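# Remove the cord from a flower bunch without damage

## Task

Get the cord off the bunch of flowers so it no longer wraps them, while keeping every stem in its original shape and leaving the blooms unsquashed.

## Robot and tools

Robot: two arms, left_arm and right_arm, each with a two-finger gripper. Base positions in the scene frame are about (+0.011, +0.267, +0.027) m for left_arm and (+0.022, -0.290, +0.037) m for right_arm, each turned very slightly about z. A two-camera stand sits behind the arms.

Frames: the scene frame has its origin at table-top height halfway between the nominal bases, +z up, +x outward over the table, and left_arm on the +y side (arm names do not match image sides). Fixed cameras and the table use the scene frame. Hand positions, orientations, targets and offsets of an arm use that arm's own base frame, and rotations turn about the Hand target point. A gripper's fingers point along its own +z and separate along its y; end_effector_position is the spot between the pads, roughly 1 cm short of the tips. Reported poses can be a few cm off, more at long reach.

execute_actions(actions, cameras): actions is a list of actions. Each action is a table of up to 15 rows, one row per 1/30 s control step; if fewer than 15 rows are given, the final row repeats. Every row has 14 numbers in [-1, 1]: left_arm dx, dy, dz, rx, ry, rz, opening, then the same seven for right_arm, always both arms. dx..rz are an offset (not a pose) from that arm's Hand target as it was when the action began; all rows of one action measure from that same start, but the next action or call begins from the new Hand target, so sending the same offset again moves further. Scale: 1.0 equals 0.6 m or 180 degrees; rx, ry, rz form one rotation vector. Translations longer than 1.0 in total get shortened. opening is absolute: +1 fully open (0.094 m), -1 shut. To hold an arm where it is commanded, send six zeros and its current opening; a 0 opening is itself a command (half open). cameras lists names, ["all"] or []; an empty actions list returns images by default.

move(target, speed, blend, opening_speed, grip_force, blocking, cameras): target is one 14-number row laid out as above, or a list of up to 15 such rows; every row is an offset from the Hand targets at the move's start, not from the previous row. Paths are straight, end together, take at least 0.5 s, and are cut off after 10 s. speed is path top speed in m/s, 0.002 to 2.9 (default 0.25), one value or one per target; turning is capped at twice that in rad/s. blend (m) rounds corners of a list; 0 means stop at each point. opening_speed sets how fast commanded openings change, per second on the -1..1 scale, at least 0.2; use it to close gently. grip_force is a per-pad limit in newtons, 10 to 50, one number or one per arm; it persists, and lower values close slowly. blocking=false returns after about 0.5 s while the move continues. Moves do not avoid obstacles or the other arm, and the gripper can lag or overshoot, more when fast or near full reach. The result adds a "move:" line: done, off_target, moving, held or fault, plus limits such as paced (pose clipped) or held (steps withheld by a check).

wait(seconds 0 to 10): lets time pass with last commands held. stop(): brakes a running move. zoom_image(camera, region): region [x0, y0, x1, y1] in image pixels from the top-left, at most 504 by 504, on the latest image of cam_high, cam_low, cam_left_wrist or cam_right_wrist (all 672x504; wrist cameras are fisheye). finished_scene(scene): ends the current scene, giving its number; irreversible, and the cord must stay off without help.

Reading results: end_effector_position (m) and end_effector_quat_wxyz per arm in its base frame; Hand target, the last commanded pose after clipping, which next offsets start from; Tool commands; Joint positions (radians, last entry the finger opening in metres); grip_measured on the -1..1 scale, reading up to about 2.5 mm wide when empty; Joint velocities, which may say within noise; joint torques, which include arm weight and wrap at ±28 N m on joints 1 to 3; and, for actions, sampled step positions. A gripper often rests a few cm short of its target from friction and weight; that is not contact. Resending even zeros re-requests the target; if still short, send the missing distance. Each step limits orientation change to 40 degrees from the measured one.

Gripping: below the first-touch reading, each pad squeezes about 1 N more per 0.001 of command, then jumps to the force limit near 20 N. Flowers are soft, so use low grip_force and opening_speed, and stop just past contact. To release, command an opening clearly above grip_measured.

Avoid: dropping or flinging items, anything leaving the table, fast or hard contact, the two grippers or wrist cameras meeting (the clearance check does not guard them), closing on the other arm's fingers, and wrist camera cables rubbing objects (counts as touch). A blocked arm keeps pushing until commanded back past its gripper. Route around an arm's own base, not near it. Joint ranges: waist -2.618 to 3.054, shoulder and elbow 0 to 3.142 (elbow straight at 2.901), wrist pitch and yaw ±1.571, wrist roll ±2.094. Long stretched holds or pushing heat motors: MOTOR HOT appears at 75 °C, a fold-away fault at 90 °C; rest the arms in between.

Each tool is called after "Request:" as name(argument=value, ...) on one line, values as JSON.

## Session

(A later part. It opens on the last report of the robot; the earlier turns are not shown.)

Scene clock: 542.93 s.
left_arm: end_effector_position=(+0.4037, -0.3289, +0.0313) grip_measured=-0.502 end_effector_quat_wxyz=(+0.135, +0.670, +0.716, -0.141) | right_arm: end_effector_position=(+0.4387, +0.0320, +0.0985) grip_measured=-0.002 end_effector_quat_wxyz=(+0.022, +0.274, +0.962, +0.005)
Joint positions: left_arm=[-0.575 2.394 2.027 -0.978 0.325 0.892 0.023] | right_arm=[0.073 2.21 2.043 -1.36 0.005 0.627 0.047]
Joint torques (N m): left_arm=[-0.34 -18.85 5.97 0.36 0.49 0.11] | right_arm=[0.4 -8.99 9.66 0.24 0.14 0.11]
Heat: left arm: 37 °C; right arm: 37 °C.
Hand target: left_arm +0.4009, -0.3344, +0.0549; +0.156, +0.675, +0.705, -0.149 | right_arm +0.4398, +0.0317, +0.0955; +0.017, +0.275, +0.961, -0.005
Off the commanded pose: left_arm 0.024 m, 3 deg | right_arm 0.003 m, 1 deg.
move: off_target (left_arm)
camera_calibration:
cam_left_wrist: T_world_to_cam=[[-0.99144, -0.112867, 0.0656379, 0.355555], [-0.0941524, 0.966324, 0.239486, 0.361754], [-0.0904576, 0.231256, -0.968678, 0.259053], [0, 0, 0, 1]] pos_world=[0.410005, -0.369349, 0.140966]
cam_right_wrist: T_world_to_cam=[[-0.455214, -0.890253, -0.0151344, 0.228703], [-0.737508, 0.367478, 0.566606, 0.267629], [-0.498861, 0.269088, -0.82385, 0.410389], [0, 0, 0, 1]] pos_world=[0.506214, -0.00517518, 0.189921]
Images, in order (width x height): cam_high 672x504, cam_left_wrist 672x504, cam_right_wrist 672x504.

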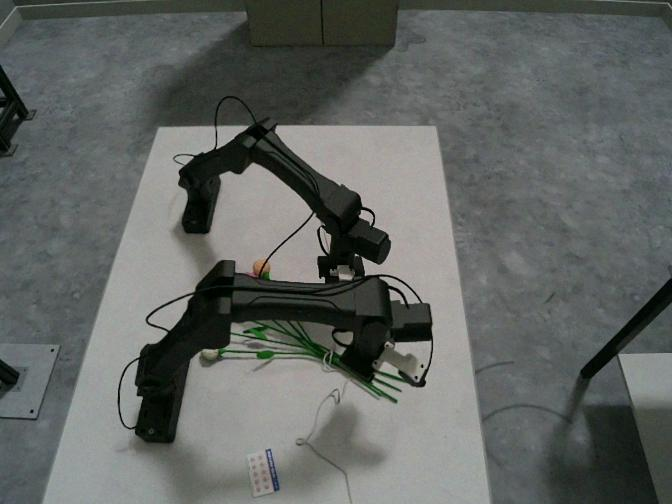

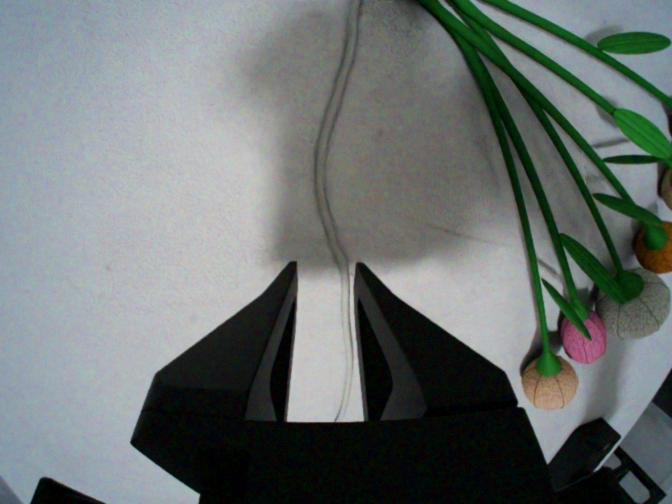

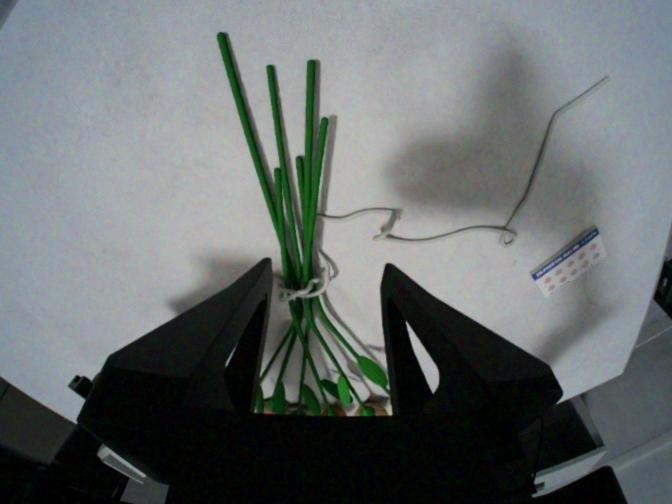

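Request:
move(target=[0,0.06,0.02,0,0,0,-0.5,0.01,0.05,-0.11,0,0,0,0], cameras=["cam_right_wrist"], speed=0.12)

Scene clock: 548.47 s.
left_arm: end_effector_position=(+0.4055, -0.2967, +0.0430) grip_measured=-0.502 end_effector_quat_wxyz=(+0.140, +0.671, +0.714, -0.141) | right_arm: end_effector_position=(+0.4444, +0.0624, +0.0390) grip_measured=-0.002 end_effector_quat_wxyz=(+0.016, +0.273, +0.962, +0.003)
Joint positions: left_arm=[-0.513 2.313 1.932 -0.976 0.341 0.959 0.023] | right_arm=[0.14 2.273 1.911 -1.176 0.007 0.694 0.047]
Joint torques (N m): left_arm=[-0.09 -18.59 5.9 0.2 0.5 0.11] | right_arm=[0.27 -9.74 6.35 0.6 0.15 0.11]
Heat: left arm: 38 °C; right arm: 37 °C.
Hand target: left_arm +0.4009, -0.2983, +0.0669; +0.156, +0.675, +0.706, -0.149 | right_arm +0.4459, +0.0617, +0.0295; +0.016, +0.276, +0.961, -0.005
Off the commanded pose: left_arm 0.024 m, 2 deg | right_arm 0.010 m, 1 deg.
move: off_target (left_arm)
camera_calibration:
cam_right_wrist: T_world_to_cam=[[-0.454349, -0.890772, -0.00963614, 0.256954], [-0.731605, 0.366949, 0.574546, 0.291412], [-0.508254, 0.268094, -0.818415, 0.360052], [0, 0, 0, 1]] pos_world=[0.512943, 0.0254264, 0.129718]
Images, in order (width x height): cam_right_wrist 672x504.

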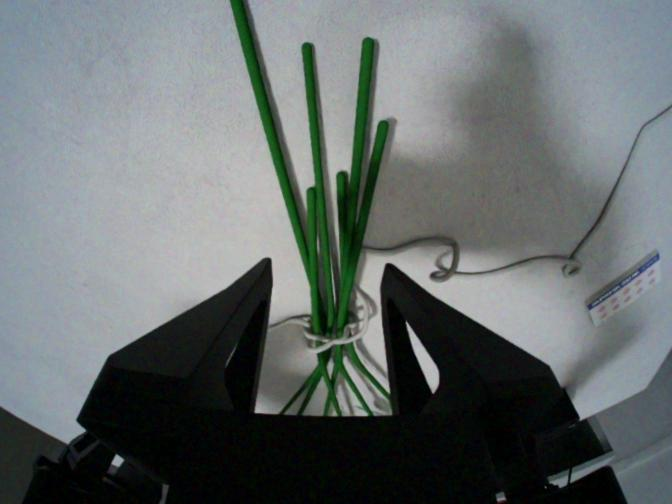

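Request:
move(target=[0,0.06,0.0,0,0,0,-0.5,0.033,-0.016,-0.07,0,0,0,0], cameras=["cam_right_wrist"], speed=0.1)

Scene clock: 552.23 s.
left_arm: end_effector_position=(+0.4038, -0.2586, +0.0440) grip_measured=-0.502 end_effector_quat_wxyz=(+0.135, +0.670, +0.716, -0.143) | right_arm: end_effector_position=(+0.4545, +0.0563, -0.0098) grip_measured=-0.002 end_effector_quat_wxyz=(+0.002, +0.276, +0.961, -0.003)
Joint positions: left_arm=[-0.44 2.248 1.829 -0.975 0.356 1.033 0.023] | right_arm=[0.124 2.389 1.915 -1.096 0.007 0.683 0.047]
Joint torques (N m): left_arm=[0.17 -18 5.75 0.24 0.52 0.11] | right_arm=[-0.49 -10.18 9.2 0.57 0.15 -0.08]
Heat: left arm: 38 °C; right arm: 37 °C.
Hand target: left_arm +0.4009, -0.2623, +0.0669; +0.156, +0.675, +0.706, -0.149 | right_arm +0.4658, +0.0521, -0.0125; +0.017, +0.276, +0.961, -0.005
Off the commanded pose: left_arm 0.023 m, 3 deg | right_arm 0.012 m, 2 deg.
move: off_target (left_arm, right_arm)
camera_calibration:
cam_right_wrist: T_world_to_cam=[[-0.459843, -0.887962, 0.00826525, 0.258133], [-0.710947, 0.373719, 0.595726, 0.319496], [-0.532071, 0.268064, -0.803145, 0.337889], [0, 0, 0, 1]] pos_world=[0.525626, 0.0192351, 0.0789086]
Images, in order (width x height): cam_right_wrist 672x504.

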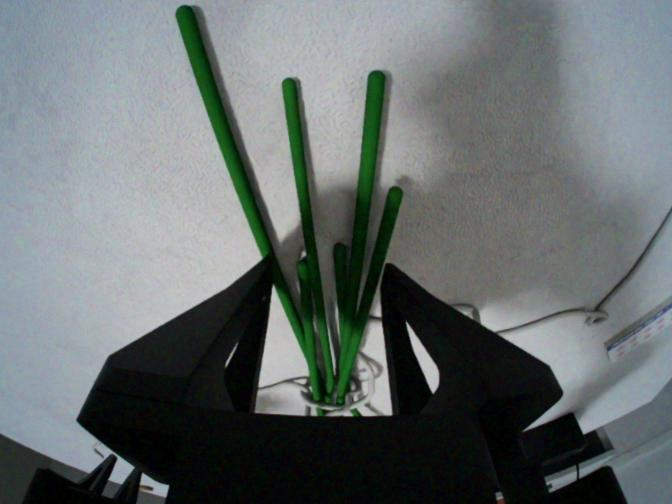

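Request:
move(target=[[0,0,0,0,0,0,-0.5,0,0,0.035,0,0,0,0.15],[0,0,0,0,0,0,-0.5,-0.036,0.022,0.03,0,0,0,0.15],[0,0,0,0,0,0,-0.5,-0.036,0.022,0.008,0,0,0,0.15]], cameras=["cam_right_wrist"], speed=0.08)

Scene clock: 558.30 s.
left_arm: end_effector_position=(+0.4038, -0.2586, +0.0440) grip_measured=-0.502 end_effector_quat_wxyz=(+0.135, +0.670, +0.715, -0.143) | right_arm: end_effector_position=(+0.4402, +0.0650, -0.0137) grip_measured=+0.148 end_effector_quat_wxyz=(+0.001, +0.274, +0.962, -0.005)
Joint positions: left_arm=[-0.44 2.248 1.829 -0.975 0.356 1.034 0.023] | right_arm=[0.148 2.341 1.815 -1.047 0.01 0.703 0.054]
Joint torques (N m): left_arm=[-0.06 -17.95 5.75 0.23 0.5 0.12] | right_arm=[0.32 -12.82 5.74 0.52 0.13 0.11]
Heat: left arm: 38 °C; right arm: 39 °C.
Hand target: left_arm +0.4009, -0.2623, +0.0669; +0.156, +0.675, +0.706, -0.149 | right_arm +0.4441, +0.0653, -0.0078; +0.017, +0.276, +0.961, -0.005
Off the commanded pose: left_arm 0.023 m, 3 deg | right_arm 0.007 m, 2 deg.
move: off_target (left_arm)
camera_calibration:
cam_right_wrist: T_world_to_cam=[[-0.455049, -0.89038, 0.0123865, 0.257398], [-0.711192, 0.371771, 0.596651, 0.308765], [-0.535852, 0.262696, -0.802405, 0.326793], [0, 0, 0, 1]] pos_world=[0.511833, 0.028545, 0.0748072]
Images, in order (width x height): cam_right_wrist 672x504.

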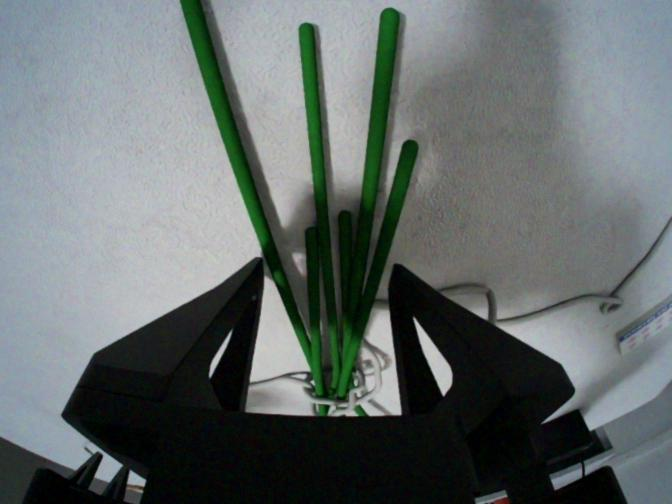

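Request:
move(target=[0,0,0,0,0,0,-0.5,0,0,0,0,0,0,-0.5], cameras=["cam_right_wrist"], grip_force=[50,12], opening_speed=0.4)

Scene clock: 564.93 s.
left_arm: end_effector_position=(+0.4038, -0.2586, +0.0440) grip_measured=-0.502 end_effector_quat_wxyz=(+0.135, +0.670, +0.715, -0.143) | right_arm: end_effector_position=(+0.4408, +0.0649, -0.0137) grip_measured=-0.497 end_effector_quat_wxyz=(+0.002, +0.274, +0.962, -0.005)
Joint positions: left_arm=[-0.44 2.248 1.829 -0.975 0.356 1.034 0.023] | right_arm=[0.148 2.341 1.815 -1.045 0.011 0.703 0.024]
Joint torques (N m): left_arm=[-0.03 -17.98 5.74 0.24 0.51 0.13] | right_arm=[0.34 -12.82 5.74 0.53 0.12 0.11]
Heat: left arm: 38 °C; right arm: 40 °C.
Hand target: left_arm +0.4009, -0.2623, +0.0669; +0.156, +0.675, +0.706, -0.149 | right_arm +0.4441, +0.0653, -0.0078; +0.017, +0.275, +0.961, -0.005
Off the commanded pose: left_arm 0.023 m, 3 deg | right_arm 0.007 m, 2 deg.
grip_force (N): 50, 12
move: off_target (left_arm)
camera_calibration:
cam_right_wrist: T_world_to_cam=[[-0.455075, -0.890373, 0.0119167, 0.257625], [-0.712666, 0.372206, 0.594617, 0.30982], [-0.533867, 0.262103, -0.80392, 0.326279], [0, 0, 0, 1]] pos_world=[0.512226, 0.0285469, 0.0750079]
Images, in order (width x height): cam_right_wrist 672x504.

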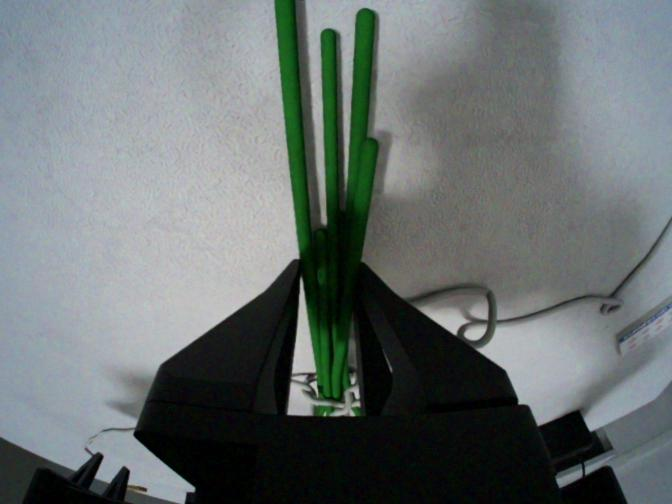

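Request:
move(target=[-0.06,-0.25,0.03,-0.0809,-0.0236,0.1509,-0.4,0,0,0,0,0,0,-0.5], cameras=["cam_left_wrist","cam_high"], speed=0.1)

Request:
zoom_image(camera="cam_left_wrist", region=[240, 100, 480, 300])

Scene clock: 578.20 s.
left_arm: end_effector_position=(+0.3636, -0.4114, +0.0634) grip_measured=-0.403 end_effector_quat_wxyz=(+0.276, +0.477, +0.818, -0.167) | right_arm: end_effector_position=(+0.4408, +0.0649, -0.0137) grip_measured=-0.497 end_effector_quat_wxyz=(+0.002, +0.274, +0.962, -0.005)
Joint positions: left_arm=[-0.794 2.135 1.577 -0.375 0.169 0.206 0.028] | right_arm=[0.148 2.341 1.815 -1.045 0.011 0.703 0.024]
Joint torques (N m): left_arm=[-0.28 -16.69 6.34 1.16 -0.02 -0.1] | right_arm=[0.34 -12.83 5.74 0.52 0.11 0.1]
Heat: left arm: 39 °C; right arm: 41 °C.
Hand target: left_arm +0.3649, -0.4123, +0.0848; +0.296, +0.471, +0.813, -0.171 | right_arm +0.4441, +0.0653, -0.0078; +0.017, +0.275, +0.961, -0.005
Off the commanded pose: left_arm 0.022 m, 3 deg | right_arm 0.007 m, 2 deg.
grip_force (N): 50, 12
move: off_target (left_arm)
camera_calibration:
cam_left_wrist: T_world_to_cam=[[-0.851137, -0.520729, 0.0663851, 0.0854853], [-0.522988, 0.852064, -0.0216786, 0.555502], [-0.0452756, -0.0531701, -0.997559, 0.174072], [0, 0, 0, 1]] pos_world=[0.371161, -0.419553, 0.180015]
Images, in order (width x height): cam_high 672x504, cam_left_wrist 672x504.

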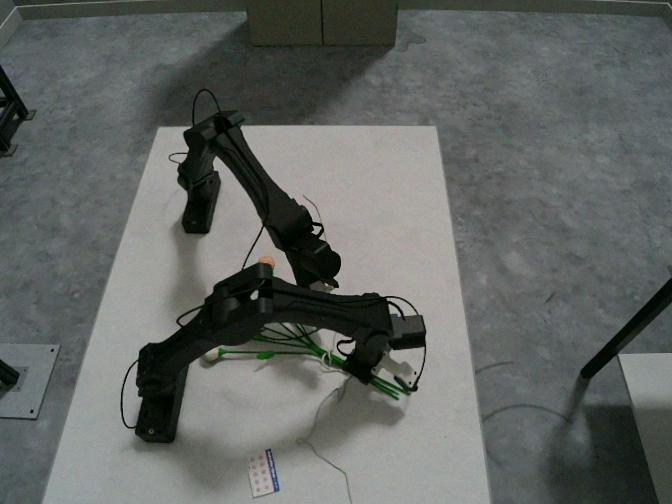

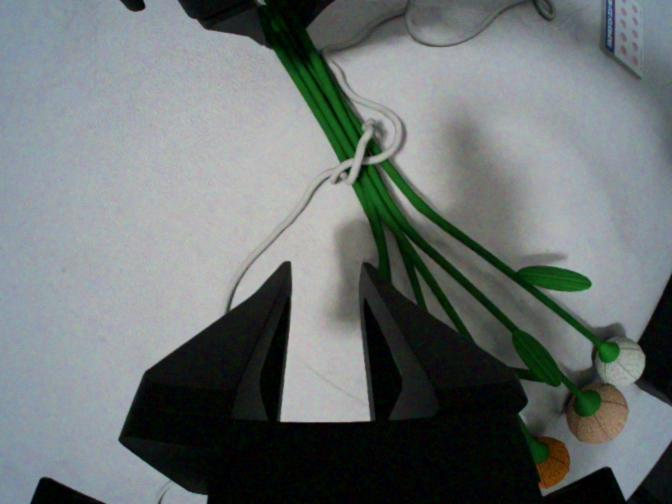

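Scaled by 2.100 from the camera's 672x504 image, which has a finer 960x720 frame.

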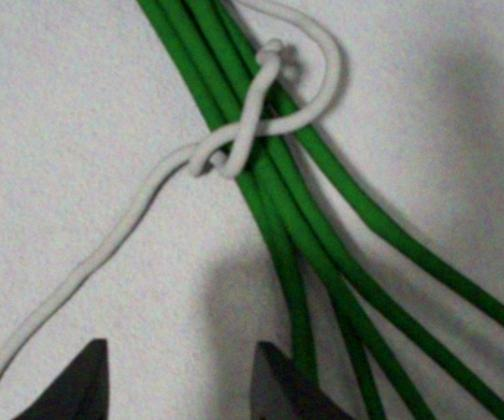

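Request:
move(target=[0.014,-0.105,-0.047,-0.0722,-0.0417,0,-0.6,0,0,0,0,0,0,-0.5], cameras=["cam_left_wrist","cam_right_wrist","cam_low"], speed=0.06)

Request:
zoom_image(camera="cam_left_wrist", region=[240, 100, 480, 300])

Request:
zoom_image(camera="cam_low", region=[230, 180, 470, 350])

Scene clock: 594.47 s.
left_arm: end_effector_position=(+0.3748, -0.4742, +0.0676) grip_measured=-0.597 end_effector_quat_wxyz=(+0.404, +0.446, +0.764, -0.232) | right_arm: end_effector_position=(+0.4408, +0.0649, -0.0137) grip_measured=-0.497 end_effector_quat_wxyz=(+0.002, +0.274, +0.962, -0.005)
Joint positions: left_arm=[-0.856 2.214 1.478 0.126 0.161 0.118 0.019] | right_arm=[0.148 2.341 1.815 -1.045 0.011 0.703 0.024]
Joint torques (N m): left_arm=[-0.42 -11.36 6.42 1.44 -0.05 -0.12] | right_arm=[0.32 -12.83 5.71 0.52 0.12 0.1]
Heat: left arm: 39 °C; right arm: 42 °C.
Hand target: left_arm +0.3733, -0.4752, +0.0566; +0.400, +0.444, +0.768, -0.231 | right_arm +0.4441, +0.0653, -0.0078; +0.017, +0.275, +0.961, -0.005
Off the commanded pose: left_arm 0.011 m, 1 deg | right_arm 0.007 m, 2 deg.
grip_force (N): 50, 12
move: off_target (left_arm)
camera_calibration:
cam_left_wrist: T_world_to_cam=[[-0.859455, -0.507834, 0.0586683, 0.0718571], [-0.496846, 0.802768, -0.329708, 0.602627], [0.12034, -0.312518, -0.942258, -0.0133579], [0, 0, 0, 1]] pos_world=[0.362778, -0.451453, 0.181889]
cam_right_wrist: T_world_to_cam=[[-0.455075, -0.890373, 0.0119167, 0.257625], [-0.712666, 0.372206, 0.594617, 0.30982], [-0.533867, 0.262103, -0.80392, 0.326279], [0, 0, 0, 1]] pos_world=[0.512226, 0.0285469, 0.0750079]
Images, in order (width x height): cam_low 672x504, cam_left_wrist 672x504, cam_right_wrist 672x504.

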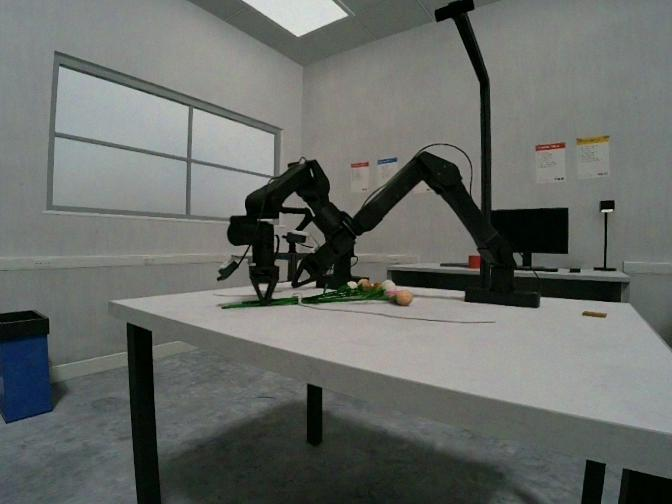

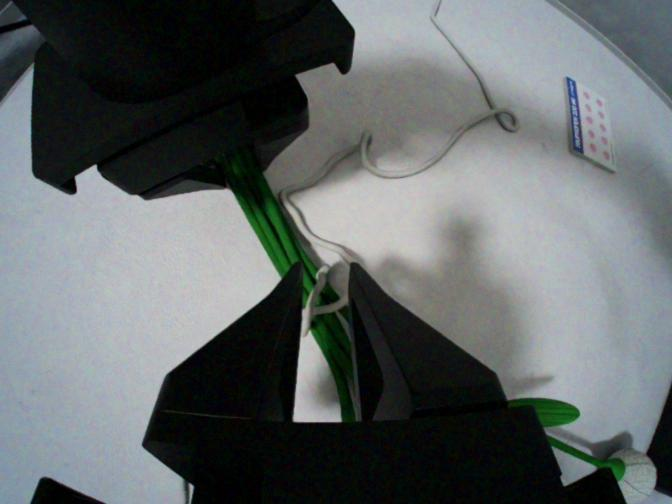

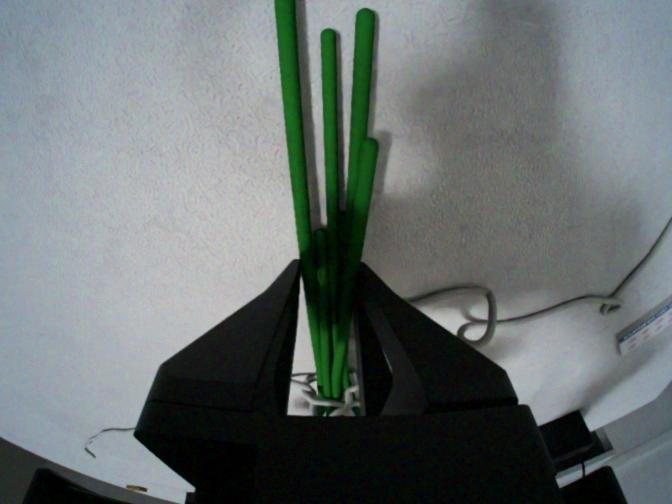

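Scaled by 2.100 from the camera's 672x504 image, which has a finer 960x720 frame.

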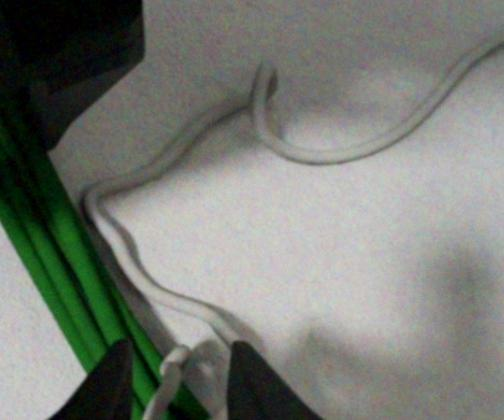

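Scaled by 2.100 from the camera's 672x504 image, which has a finer 960x720 frame.

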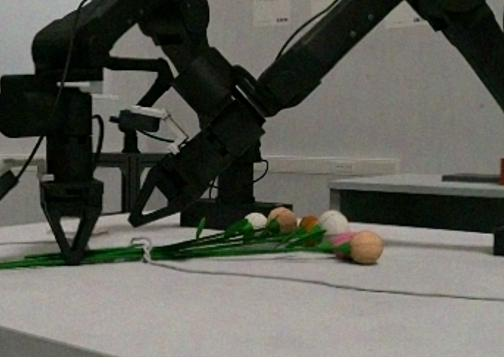

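Request:
move(target=[0.002,0.002,-0.075,0,0,0,-0.6,0,0,0,0,0,0,-0.5], cameras=["cam_left_wrist","cam_low"], speed=0.06)

Request:
zoom_image(camera="cam_left_wrist", region=[260, 180, 420, 340])

Request:
zoom_image(camera="cam_low", region=[230, 220, 430, 350])

Scene clock: 599.50 s.
left_arm: end_effector_position=(+0.3789, -0.4790, +0.0376) grip_measured=-0.597 end_effector_quat_wxyz=(+0.421, +0.443, +0.755, -0.238) | right_arm: end_effector_position=(+0.4415, +0.0646, -0.0137) grip_measured=-0.498 end_effector_quat_wxyz=(+0.004, +0.274, +0.962, -0.005)
Joint positions: left_arm=[-0.856 2.293 1.44 0.284 0.161 0.118 0.019] | right_arm=[0.148 2.341 1.815 -1.042 0.013 0.703 0.024]
Joint torques (N m): left_arm=[-0.16 -10.37 5.5 1.31 -0.02 -0.08] | right_arm=[0.32 -12.86 5.71 0.5 0.09 0.1]
Heat: left arm: 39 °C; right arm: 42 °C.
Hand target: left_arm +0.3746, -0.4741, +0.0118; +0.400, +0.444, +0.768, -0.231 | right_arm +0.4441, +0.0653, -0.0078; +0.016, +0.275, +0.961, -0.005
Off the commanded pose: left_arm 0.027 m, 3 deg | right_arm 0.006 m, 1 deg.
grip_force (N): 50, 12
move: off_target (left_arm)
camera_calibration:
cam_left_wrist: T_world_to_cam=[[-0.8609, -0.506174, 0.0513714, 0.0763518], [-0.487634, 0.792109, -0.367118, 0.591471], [0.145134, -0.341103, -0.928755, -0.0672037], [0, 0, 0, 1]] pos_world=[0.363906, -0.452786, 0.150802]
Images, in order (width x height): cam_low 672x504, cam_left_wrist 672x504.

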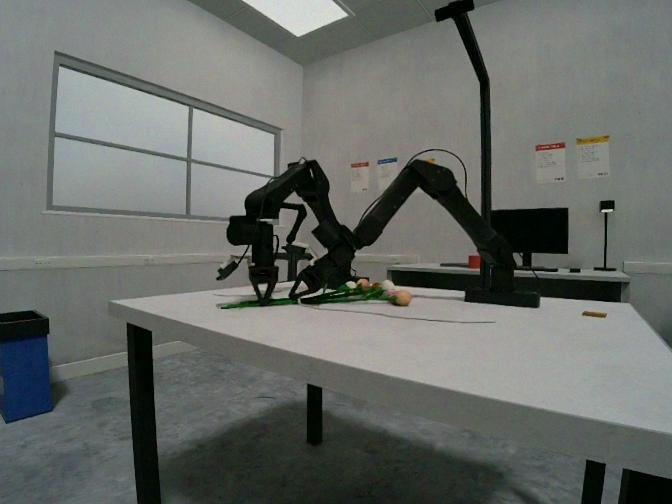

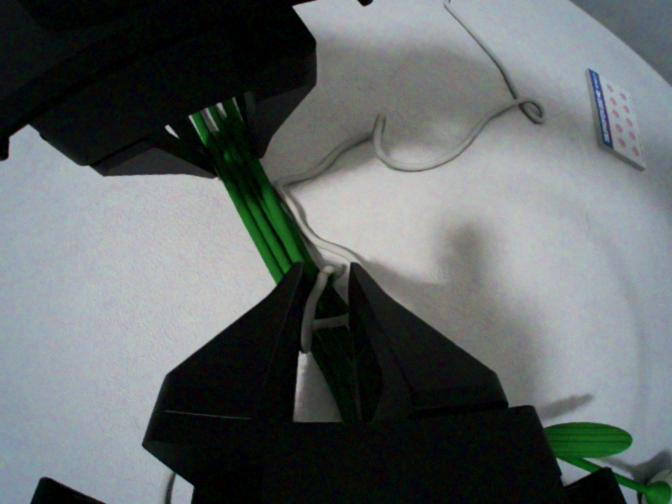

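Scaled by 3.150 from the camera's 672x504 image, which has a finer 960x720 frame.

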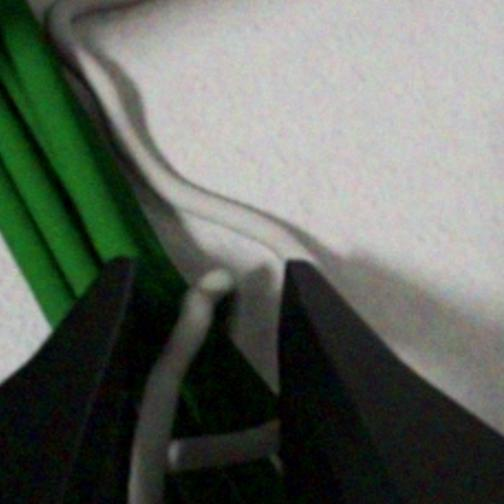

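Scaled by 2.520 from the camera's 672x504 image, which has a finer 960x720 frame.

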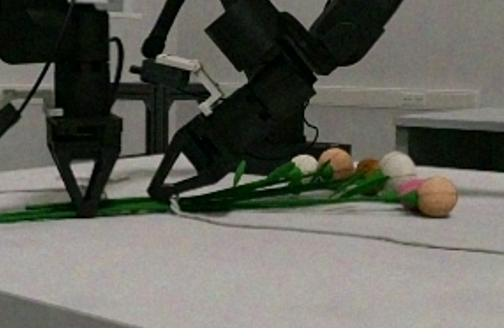

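Request:
move(target=[[0.002,0.0,0.02,0,0,0,-0.6,0,0,0,0,0,0,-0.5],[0.002,0.0,0.02,0,0,0,-1,0,0,0,0,0,0,-0.5]], cameras=["cam_left_wrist","cam_low"], speed=0.06)

Request:
zoom_image(camera="cam_left_wrist", region=[260, 180, 420, 340])

Request:
zoom_image(camera="cam_low", region=[230, 220, 430, 350])

Scene clock: 606.20 s.
left_arm: end_effector_position=(+0.3806, -0.4778, +0.0377) grip_measured=-0.956 end_effector_quat_wxyz=(+0.422, +0.441, +0.756, -0.236) | right_arm: end_effector_position=(+0.4416, +0.0642, -0.0137) grip_measured=-0.498 end_effector_quat_wxyz=(+0.004, +0.274, +0.962, -0.006)
Joint positions: left_arm=[-0.854 2.293 1.44 0.284 0.156 0.118 0.002] | right_arm=[0.148 2.341 1.815 -1.042 0.015 0.703 0.024]
Joint torques (N m): left_arm=[-0.12 -12.41 6.78 0.96 0.07 -0.08] | right_arm=[0.32 -12.85 5.72 0.5 0.08 0.11]
Heat: left arm: 39 °C; right arm: 43 °C.
Hand target: left_arm +0.3757, -0.4741, +0.0237; +0.400, +0.444, +0.768, -0.231 | right_arm +0.4441, +0.0653, -0.0078; +0.017, +0.275, +0.961, -0.005
Off the commanded pose: left_arm 0.015 m, 3 deg | right_arm 0.006 m, 1 deg.
grip_force (N): 50, 12
move: off_target (left_arm); target 2's new opening was sent with left_arm's hand 0.015 m and 3 deg from that target
camera_calibration:
cam_left_wrist: T_world_to_cam=[[-0.857796, -0.511641, 0.0490776, 0.074711], [-0.491899, 0.789487, -0.367077, 0.591691], [0.149066, -0.339019, -0.928895, -0.0675353], [0, 0, 0, 1]] pos_world=[0.365206, -0.451802, 0.150796]
Images, in order (width x height): cam_low 672x504, cam_left_wrist 672x504.

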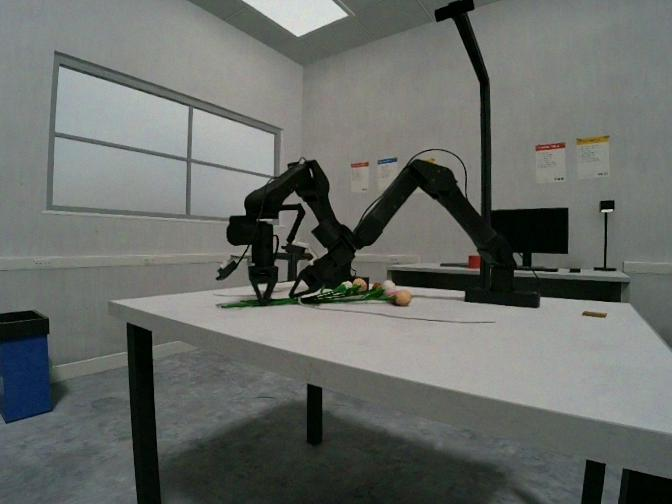

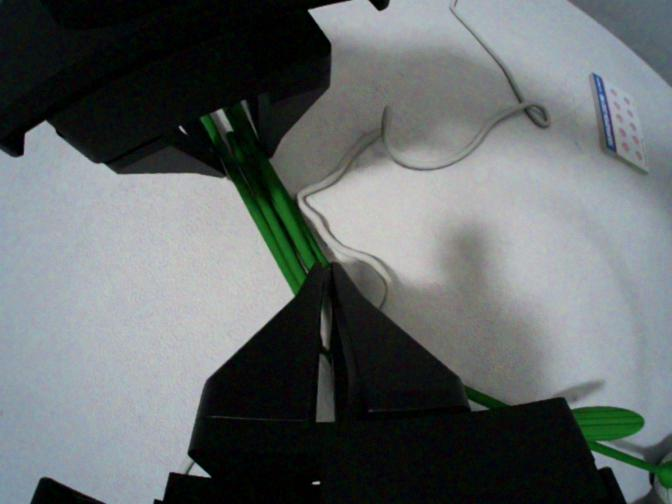

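Scaled by 3.150 from the camera's 672x504 image, which has a finer 960x720 frame.

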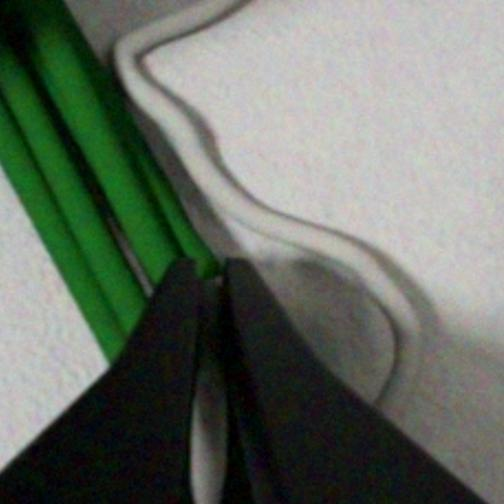

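Scaled by 2.520 from the camera's 672x504 image, which has a finer 960x720 frame.

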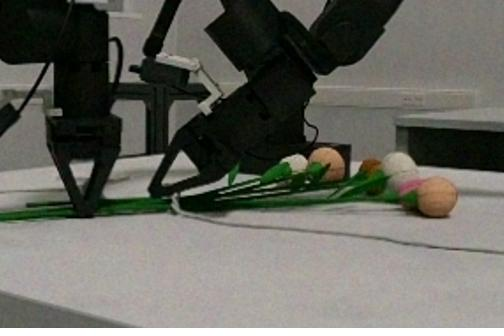

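Request:
move(target=[[0.0,0.0,0.06,0,0,0,-1,0,0,0,0,0,0,-0.5],[0.0,0.0,0.13,0,0,0,-1,0,0,0,0,0,0,-0.5]], cameras=["cam_left_wrist","cam_low"], speed=0.06)

Request:
zoom_image(camera="cam_left_wrist", region=[240, 160, 460, 340])

Request:
zoom_image(camera="cam_low", region=[230, 220, 430, 350])

Scene clock: 611.53 s.
left_arm: end_effector_position=(+0.3719, -0.4681, +0.0612) grip_measured=-0.956 end_effector_quat_wxyz=(+0.374, +0.450, +0.781, -0.220) | right_arm: end_effector_position=(+0.4416, +0.0642, -0.0137) grip_measured=-0.498 end_effector_quat_wxyz=(+0.004, +0.274, +0.962, -0.006)
Joint positions: left_arm=[-0.854 2.215 1.516 0.015 0.156 0.118 0.002] | right_arm=[0.148 2.341 1.815 -1.042 0.015 0.703 0.024]
Joint torques (N m): left_arm=[-0.08 -18.3 9.36 1.15 0.08 -0.06] | right_arm=[0.34 -12.82 5.72 0.5 0.09 0.11]
Heat: left arm: 39 °C; right arm: 43 °C.
Hand target: left_arm +0.3757, -0.4742, +0.1016; +0.400, +0.444, +0.768, -0.231 | right_arm +0.4441, +0.0653, -0.0078; +0.017, +0.275, +0.961, -0.005
Off the commanded pose: left_arm 0.041 m, 4 deg | right_arm 0.007 m, 1 deg.
grip_force (N): 50, 12
move: off_target (left_arm)
camera_calibration:
cam_left_wrist: T_world_to_cam=[[-0.853547, -0.516414, 0.0690948, 0.0660042], [-0.515212, 0.816847, -0.259456, 0.603259], [0.0775468, -0.257056, -0.96328, 0.0259411], [0, 0, 0, 1]] pos_world=[0.365133, -0.452016, 0.176947]
Images, in order (width x height): cam_low 672x504, cam_left_wrist 672x504.

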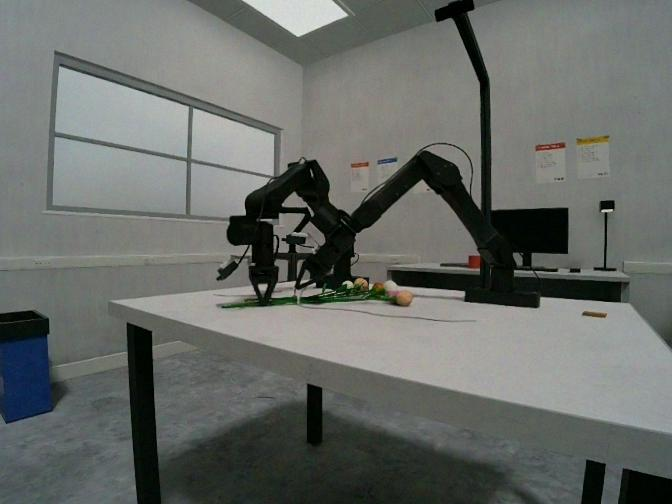

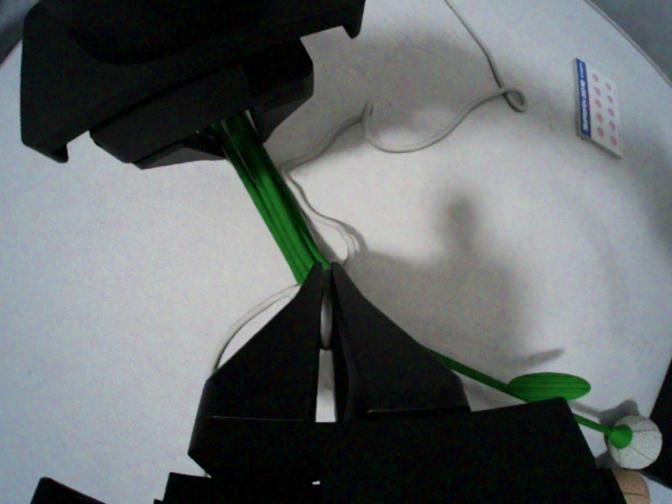

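Scaled by 2.291 from the camera's 672x504 image, which has a finer 960x720 frame.

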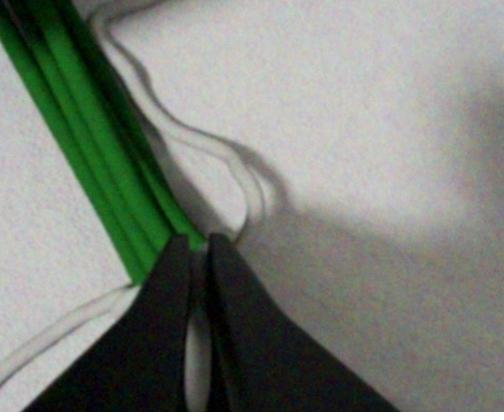

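Scaled by 2.520 from the camera's 672x504 image, which has a finer 960x720 frame.

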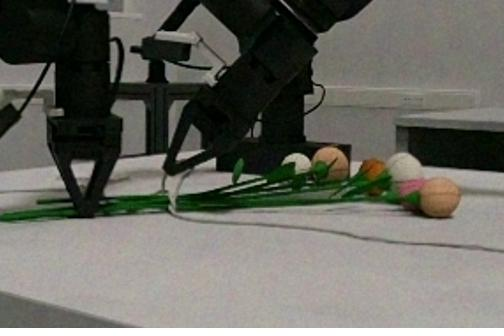

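Request:
move(target=[-0.04,0.04,0.12,0,0,0,-1,0,0,0,0,0,0,-0.5], cameras=["cam_left_wrist","cam_low"], speed=0.06)

Request:
zoom_image(camera="cam_low", region=[230, 180, 500, 350])

Scene clock: 614.77 s.
left_arm: end_effector_position=(+0.3706, -0.4667, +0.0718) grip_measured=-0.956 end_effector_quat_wxyz=(+0.376, +0.450, +0.780, -0.220) | right_arm: end_effector_position=(+0.4416, +0.0642, -0.0137) grip_measured=-0.498 end_effector_quat_wxyz=(+0.004, +0.274, +0.962, -0.006)
Joint positions: left_arm=[-0.854 2.189 1.516 -0.005 0.156 0.118 0.002] | right_arm=[0.148 2.341 1.815 -1.042 0.015 0.703 0.024]
Joint torques (N m): left_arm=[-0.02 -12.75 6.99 1.21 0.04 0.01] | right_arm=[0.31 -12.82 5.72 0.5 0.08 0.1]
Heat: left arm: 39 °C; right arm: 43 °C.
Hand target: left_arm +0.3703, -0.4663, +0.0704; +0.374, +0.450, +0.780, -0.220 (not the last commanded pose) | right_arm +0.4441, +0.0653, -0.0078; +0.017, +0.275, +0.961, -0.005
Off the commanded pose: left_arm 0.105 m, 3 deg | right_arm 0.007 m, 1 deg.
grip_force (N): 50, 12
move: held (left_arm; a check stopped the path); limits=held
pose unreachable (left arm): on one or more control steps of this call, first in action 0 (counted from 0), this arm could not follow its commanded pose, so it was not sent that pose on those steps. It may still have moved: this result reports where it is.
cause: moving toward the commanded pose would bring a part of the arm too close to another arm (this arm's wrist camera and the right arm's forearm (the part past joint 3), where that arm would come to rest).
camera_calibration:
cam_left_wrist: T_world_to_cam=[[-0.853768, -0.516169, 0.0681894, 0.0651975], [-0.514356, 0.815868, -0.26419, 0.603852], [0.0807332, -0.260631, -0.962057, 0.0337297], [0, 0, 0, 1]] pos_world=[0.363535, -0.45022, 0.187536]
Images, in order (width x height): cam_low 672x504, cam_left_wrist 672x504.

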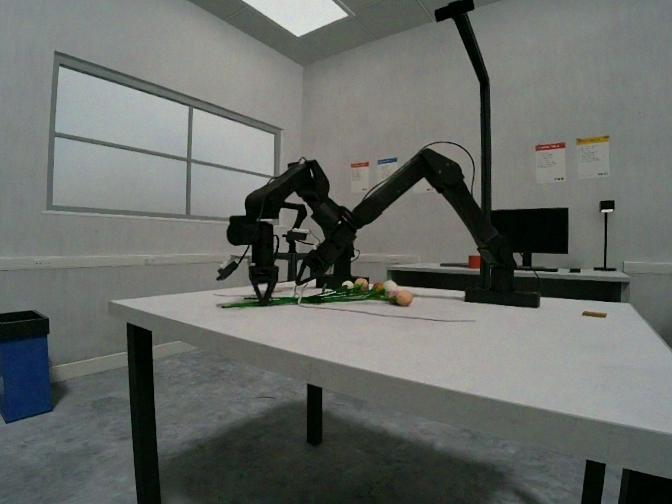

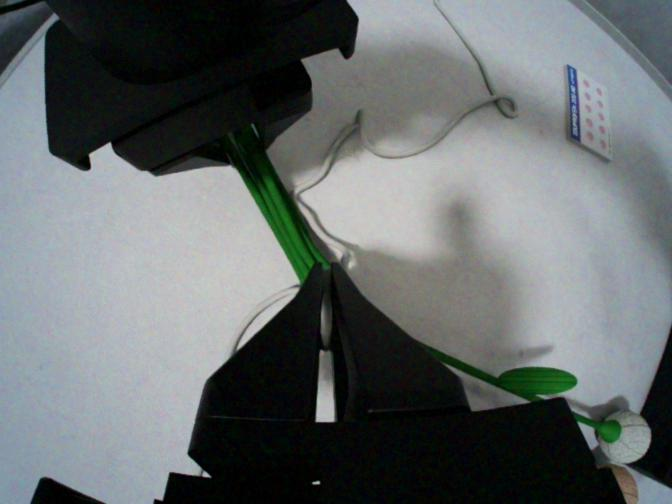

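Scaled by 1.867 from the camera's 672x504 image, which has a finer 960x720 frame.

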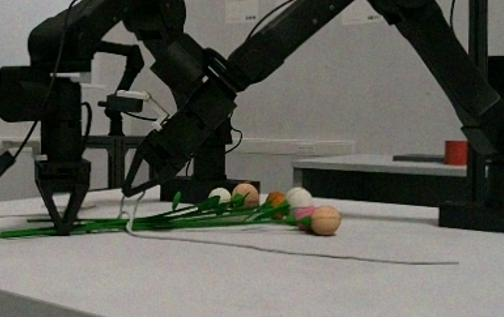

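Request:
move(target=[-0.03,0.15,0.04,0,0,0,-1,0,0,0,0,0,0,-0.5], cameras=["cam_left_wrist","cam_low"], speed=0.06)

Request:
zoom_image(camera="cam_low", region=[230, 180, 500, 350])

Request:
zoom_image(camera="cam_left_wrist", region=[200, 100, 460, 340])

Scene clock: 621.10 s.
left_arm: end_effector_position=(+0.3527, -0.3764, +0.0732) grip_measured=-0.956 end_effector_quat_wxyz=(+0.356, +0.448, +0.793, -0.211) | right_arm: end_effector_position=(+0.4416, +0.0642, -0.0137) grip_measured=-0.498 end_effector_quat_wxyz=(+0.004, +0.274, +0.962, -0.006)
Joint positions: left_arm=[-0.74 1.937 1.174 0.02 0.232 0.186 0.002] | right_arm=[0.148 2.341 1.815 -1.042 0.015 0.703 0.024]
Joint torques (N m): left_arm=[0.44 -14.93 6.09 1.26 0.27 0.1] | right_arm=[0.34 -12.85 5.72 0.5 0.09 0.1]
Heat: left arm: 40 °C; right arm: 43 °C.
Hand target: left_arm +0.3523, -0.3763, +0.0944; +0.374, +0.450, +0.780, -0.220 | right_arm +0.4441, +0.0653, -0.0078; +0.017, +0.275, +0.961, -0.005
Off the commanded pose: left_arm 0.021 m, 3 deg | right_arm 0.007 m, 1 deg.
grip_force (N): 50, 12
move: off_target (left_arm)
camera_calibration:
cam_left_wrist: T_world_to_cam=[[-0.844172, -0.530381, 0.0779076, 0.0868624], [-0.533638, 0.817581, -0.216315, 0.525295], [0.0510334, -0.224181, -0.97321, 0.0850684], [0, 0, 0, 1]] pos_world=[0.349303, -0.36433, 0.189651]
Images, in order (width x height): cam_low 672x504, cam_left_wrist 672x504.

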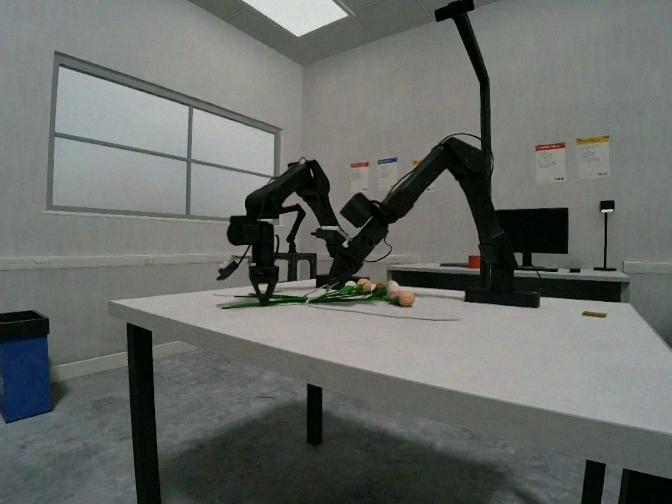

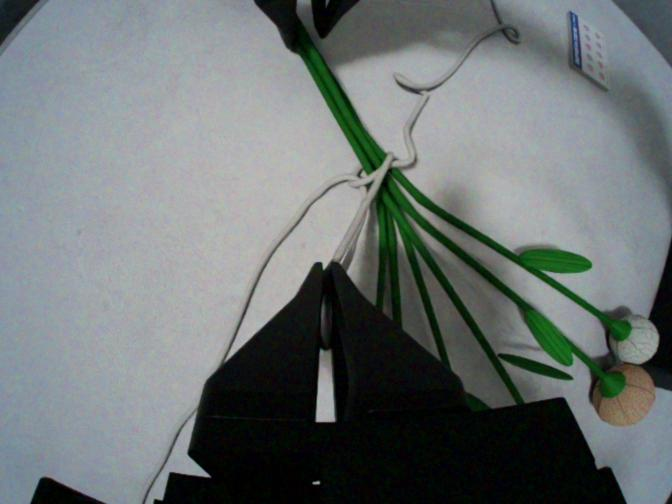

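Scaled by 1.867 from the camera's 672x504 image, which has a finer 960x720 frame.

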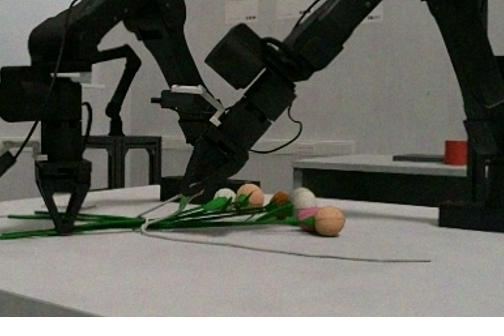

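Scaled by 1.938 from the camera's 672x504 image, which has a finer 960x720 frame.

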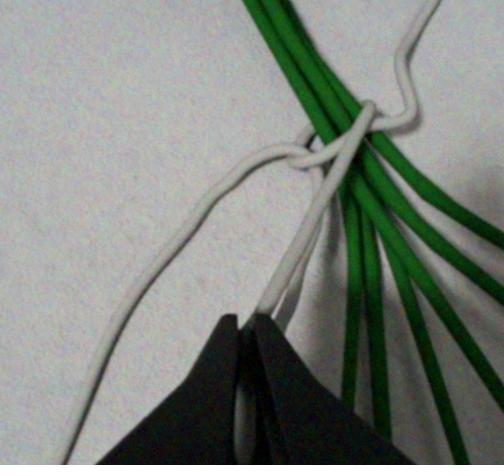

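Request:
move(target=[-0.03,0.2,0.0,0,0,0,-1,0,0,0,0,0,0,-0.5], cameras=["cam_left_wrist","cam_low"], speed=0.06)

Request:
zoom_image(camera="cam_low", region=[230, 180, 500, 350])

Request:
zoom_image(camera="cam_left_wrist", region=[250, 0, 500, 240])

Scene clock: 627.60 s.
left_arm: end_effector_position=(+0.3397, -0.2581, +0.0853) grip_measured=-0.956 end_effector_quat_wxyz=(+0.371, +0.445, +0.786, -0.214) | right_arm: end_effector_position=(+0.4416, +0.0642, -0.0137) grip_measured=-0.498 end_effector_quat_wxyz=(+0.004, +0.274, +0.962, -0.006)
Joint positions: left_arm=[-0.477 1.638 0.84 0.03 0.425 0.372 0.002] | right_arm=[0.148 2.341 1.815 -1.042 0.015 0.703 0.024]
Joint torques (N m): left_arm=[0.43 -10.84 6.05 0.95 0.39 0.12] | right_arm=[0.35 -12.83 5.71 0.49 0.09 0.11]
Heat: left arm: 41 °C; right arm: 44 °C.
Hand target: left_arm +0.3343, -0.2563, +0.0944; +0.374, +0.450, +0.780, -0.220 | right_arm +0.4441, +0.0653, -0.0078; +0.017, +0.275, +0.961, -0.005
Off the commanded pose: left_arm 0.011 m, 1 deg | right_arm 0.007 m, 1 deg.
grip_force (N): 50, 12
move: off_target (left_arm)
camera_calibration:
cam_left_wrist: T_world_to_cam=[[-0.845069, -0.53026, 0.0684322, 0.138951], [-0.529231, 0.811422, -0.248012, 0.423836], [0.0759837, -0.245804, -0.966337, 0.109341], [0, 0, 0, 1]] pos_world=[0.333422, -0.243354, 0.201268]
Images, in order (width x height): cam_low 672x504, cam_left_wrist 672x504.

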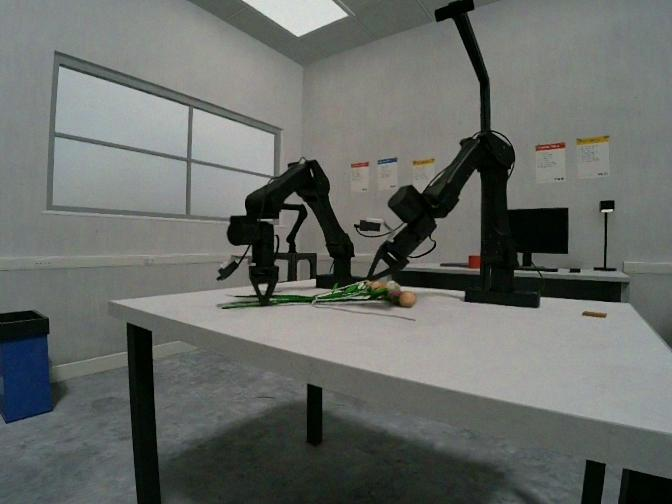

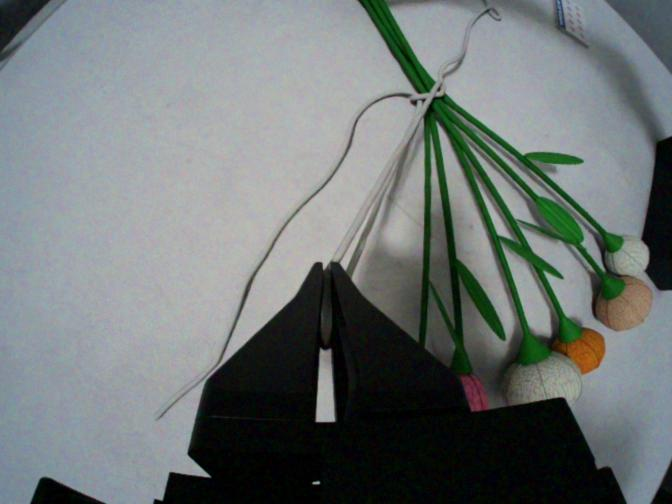

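Scaled by 1.867 from the camera's 672x504 image, which has a finer 960x720 frame.

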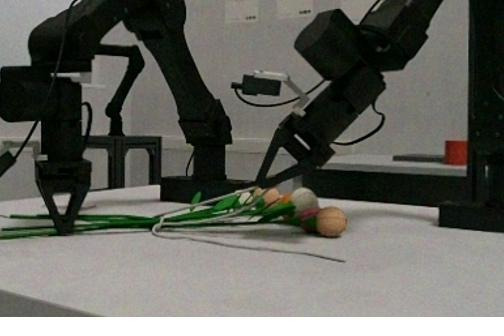

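Scaled by 2.016 from the camera's 672x504 image, which has a finer 960x720 frame.

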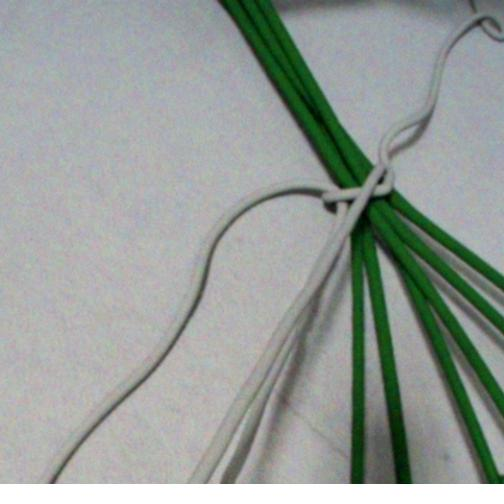

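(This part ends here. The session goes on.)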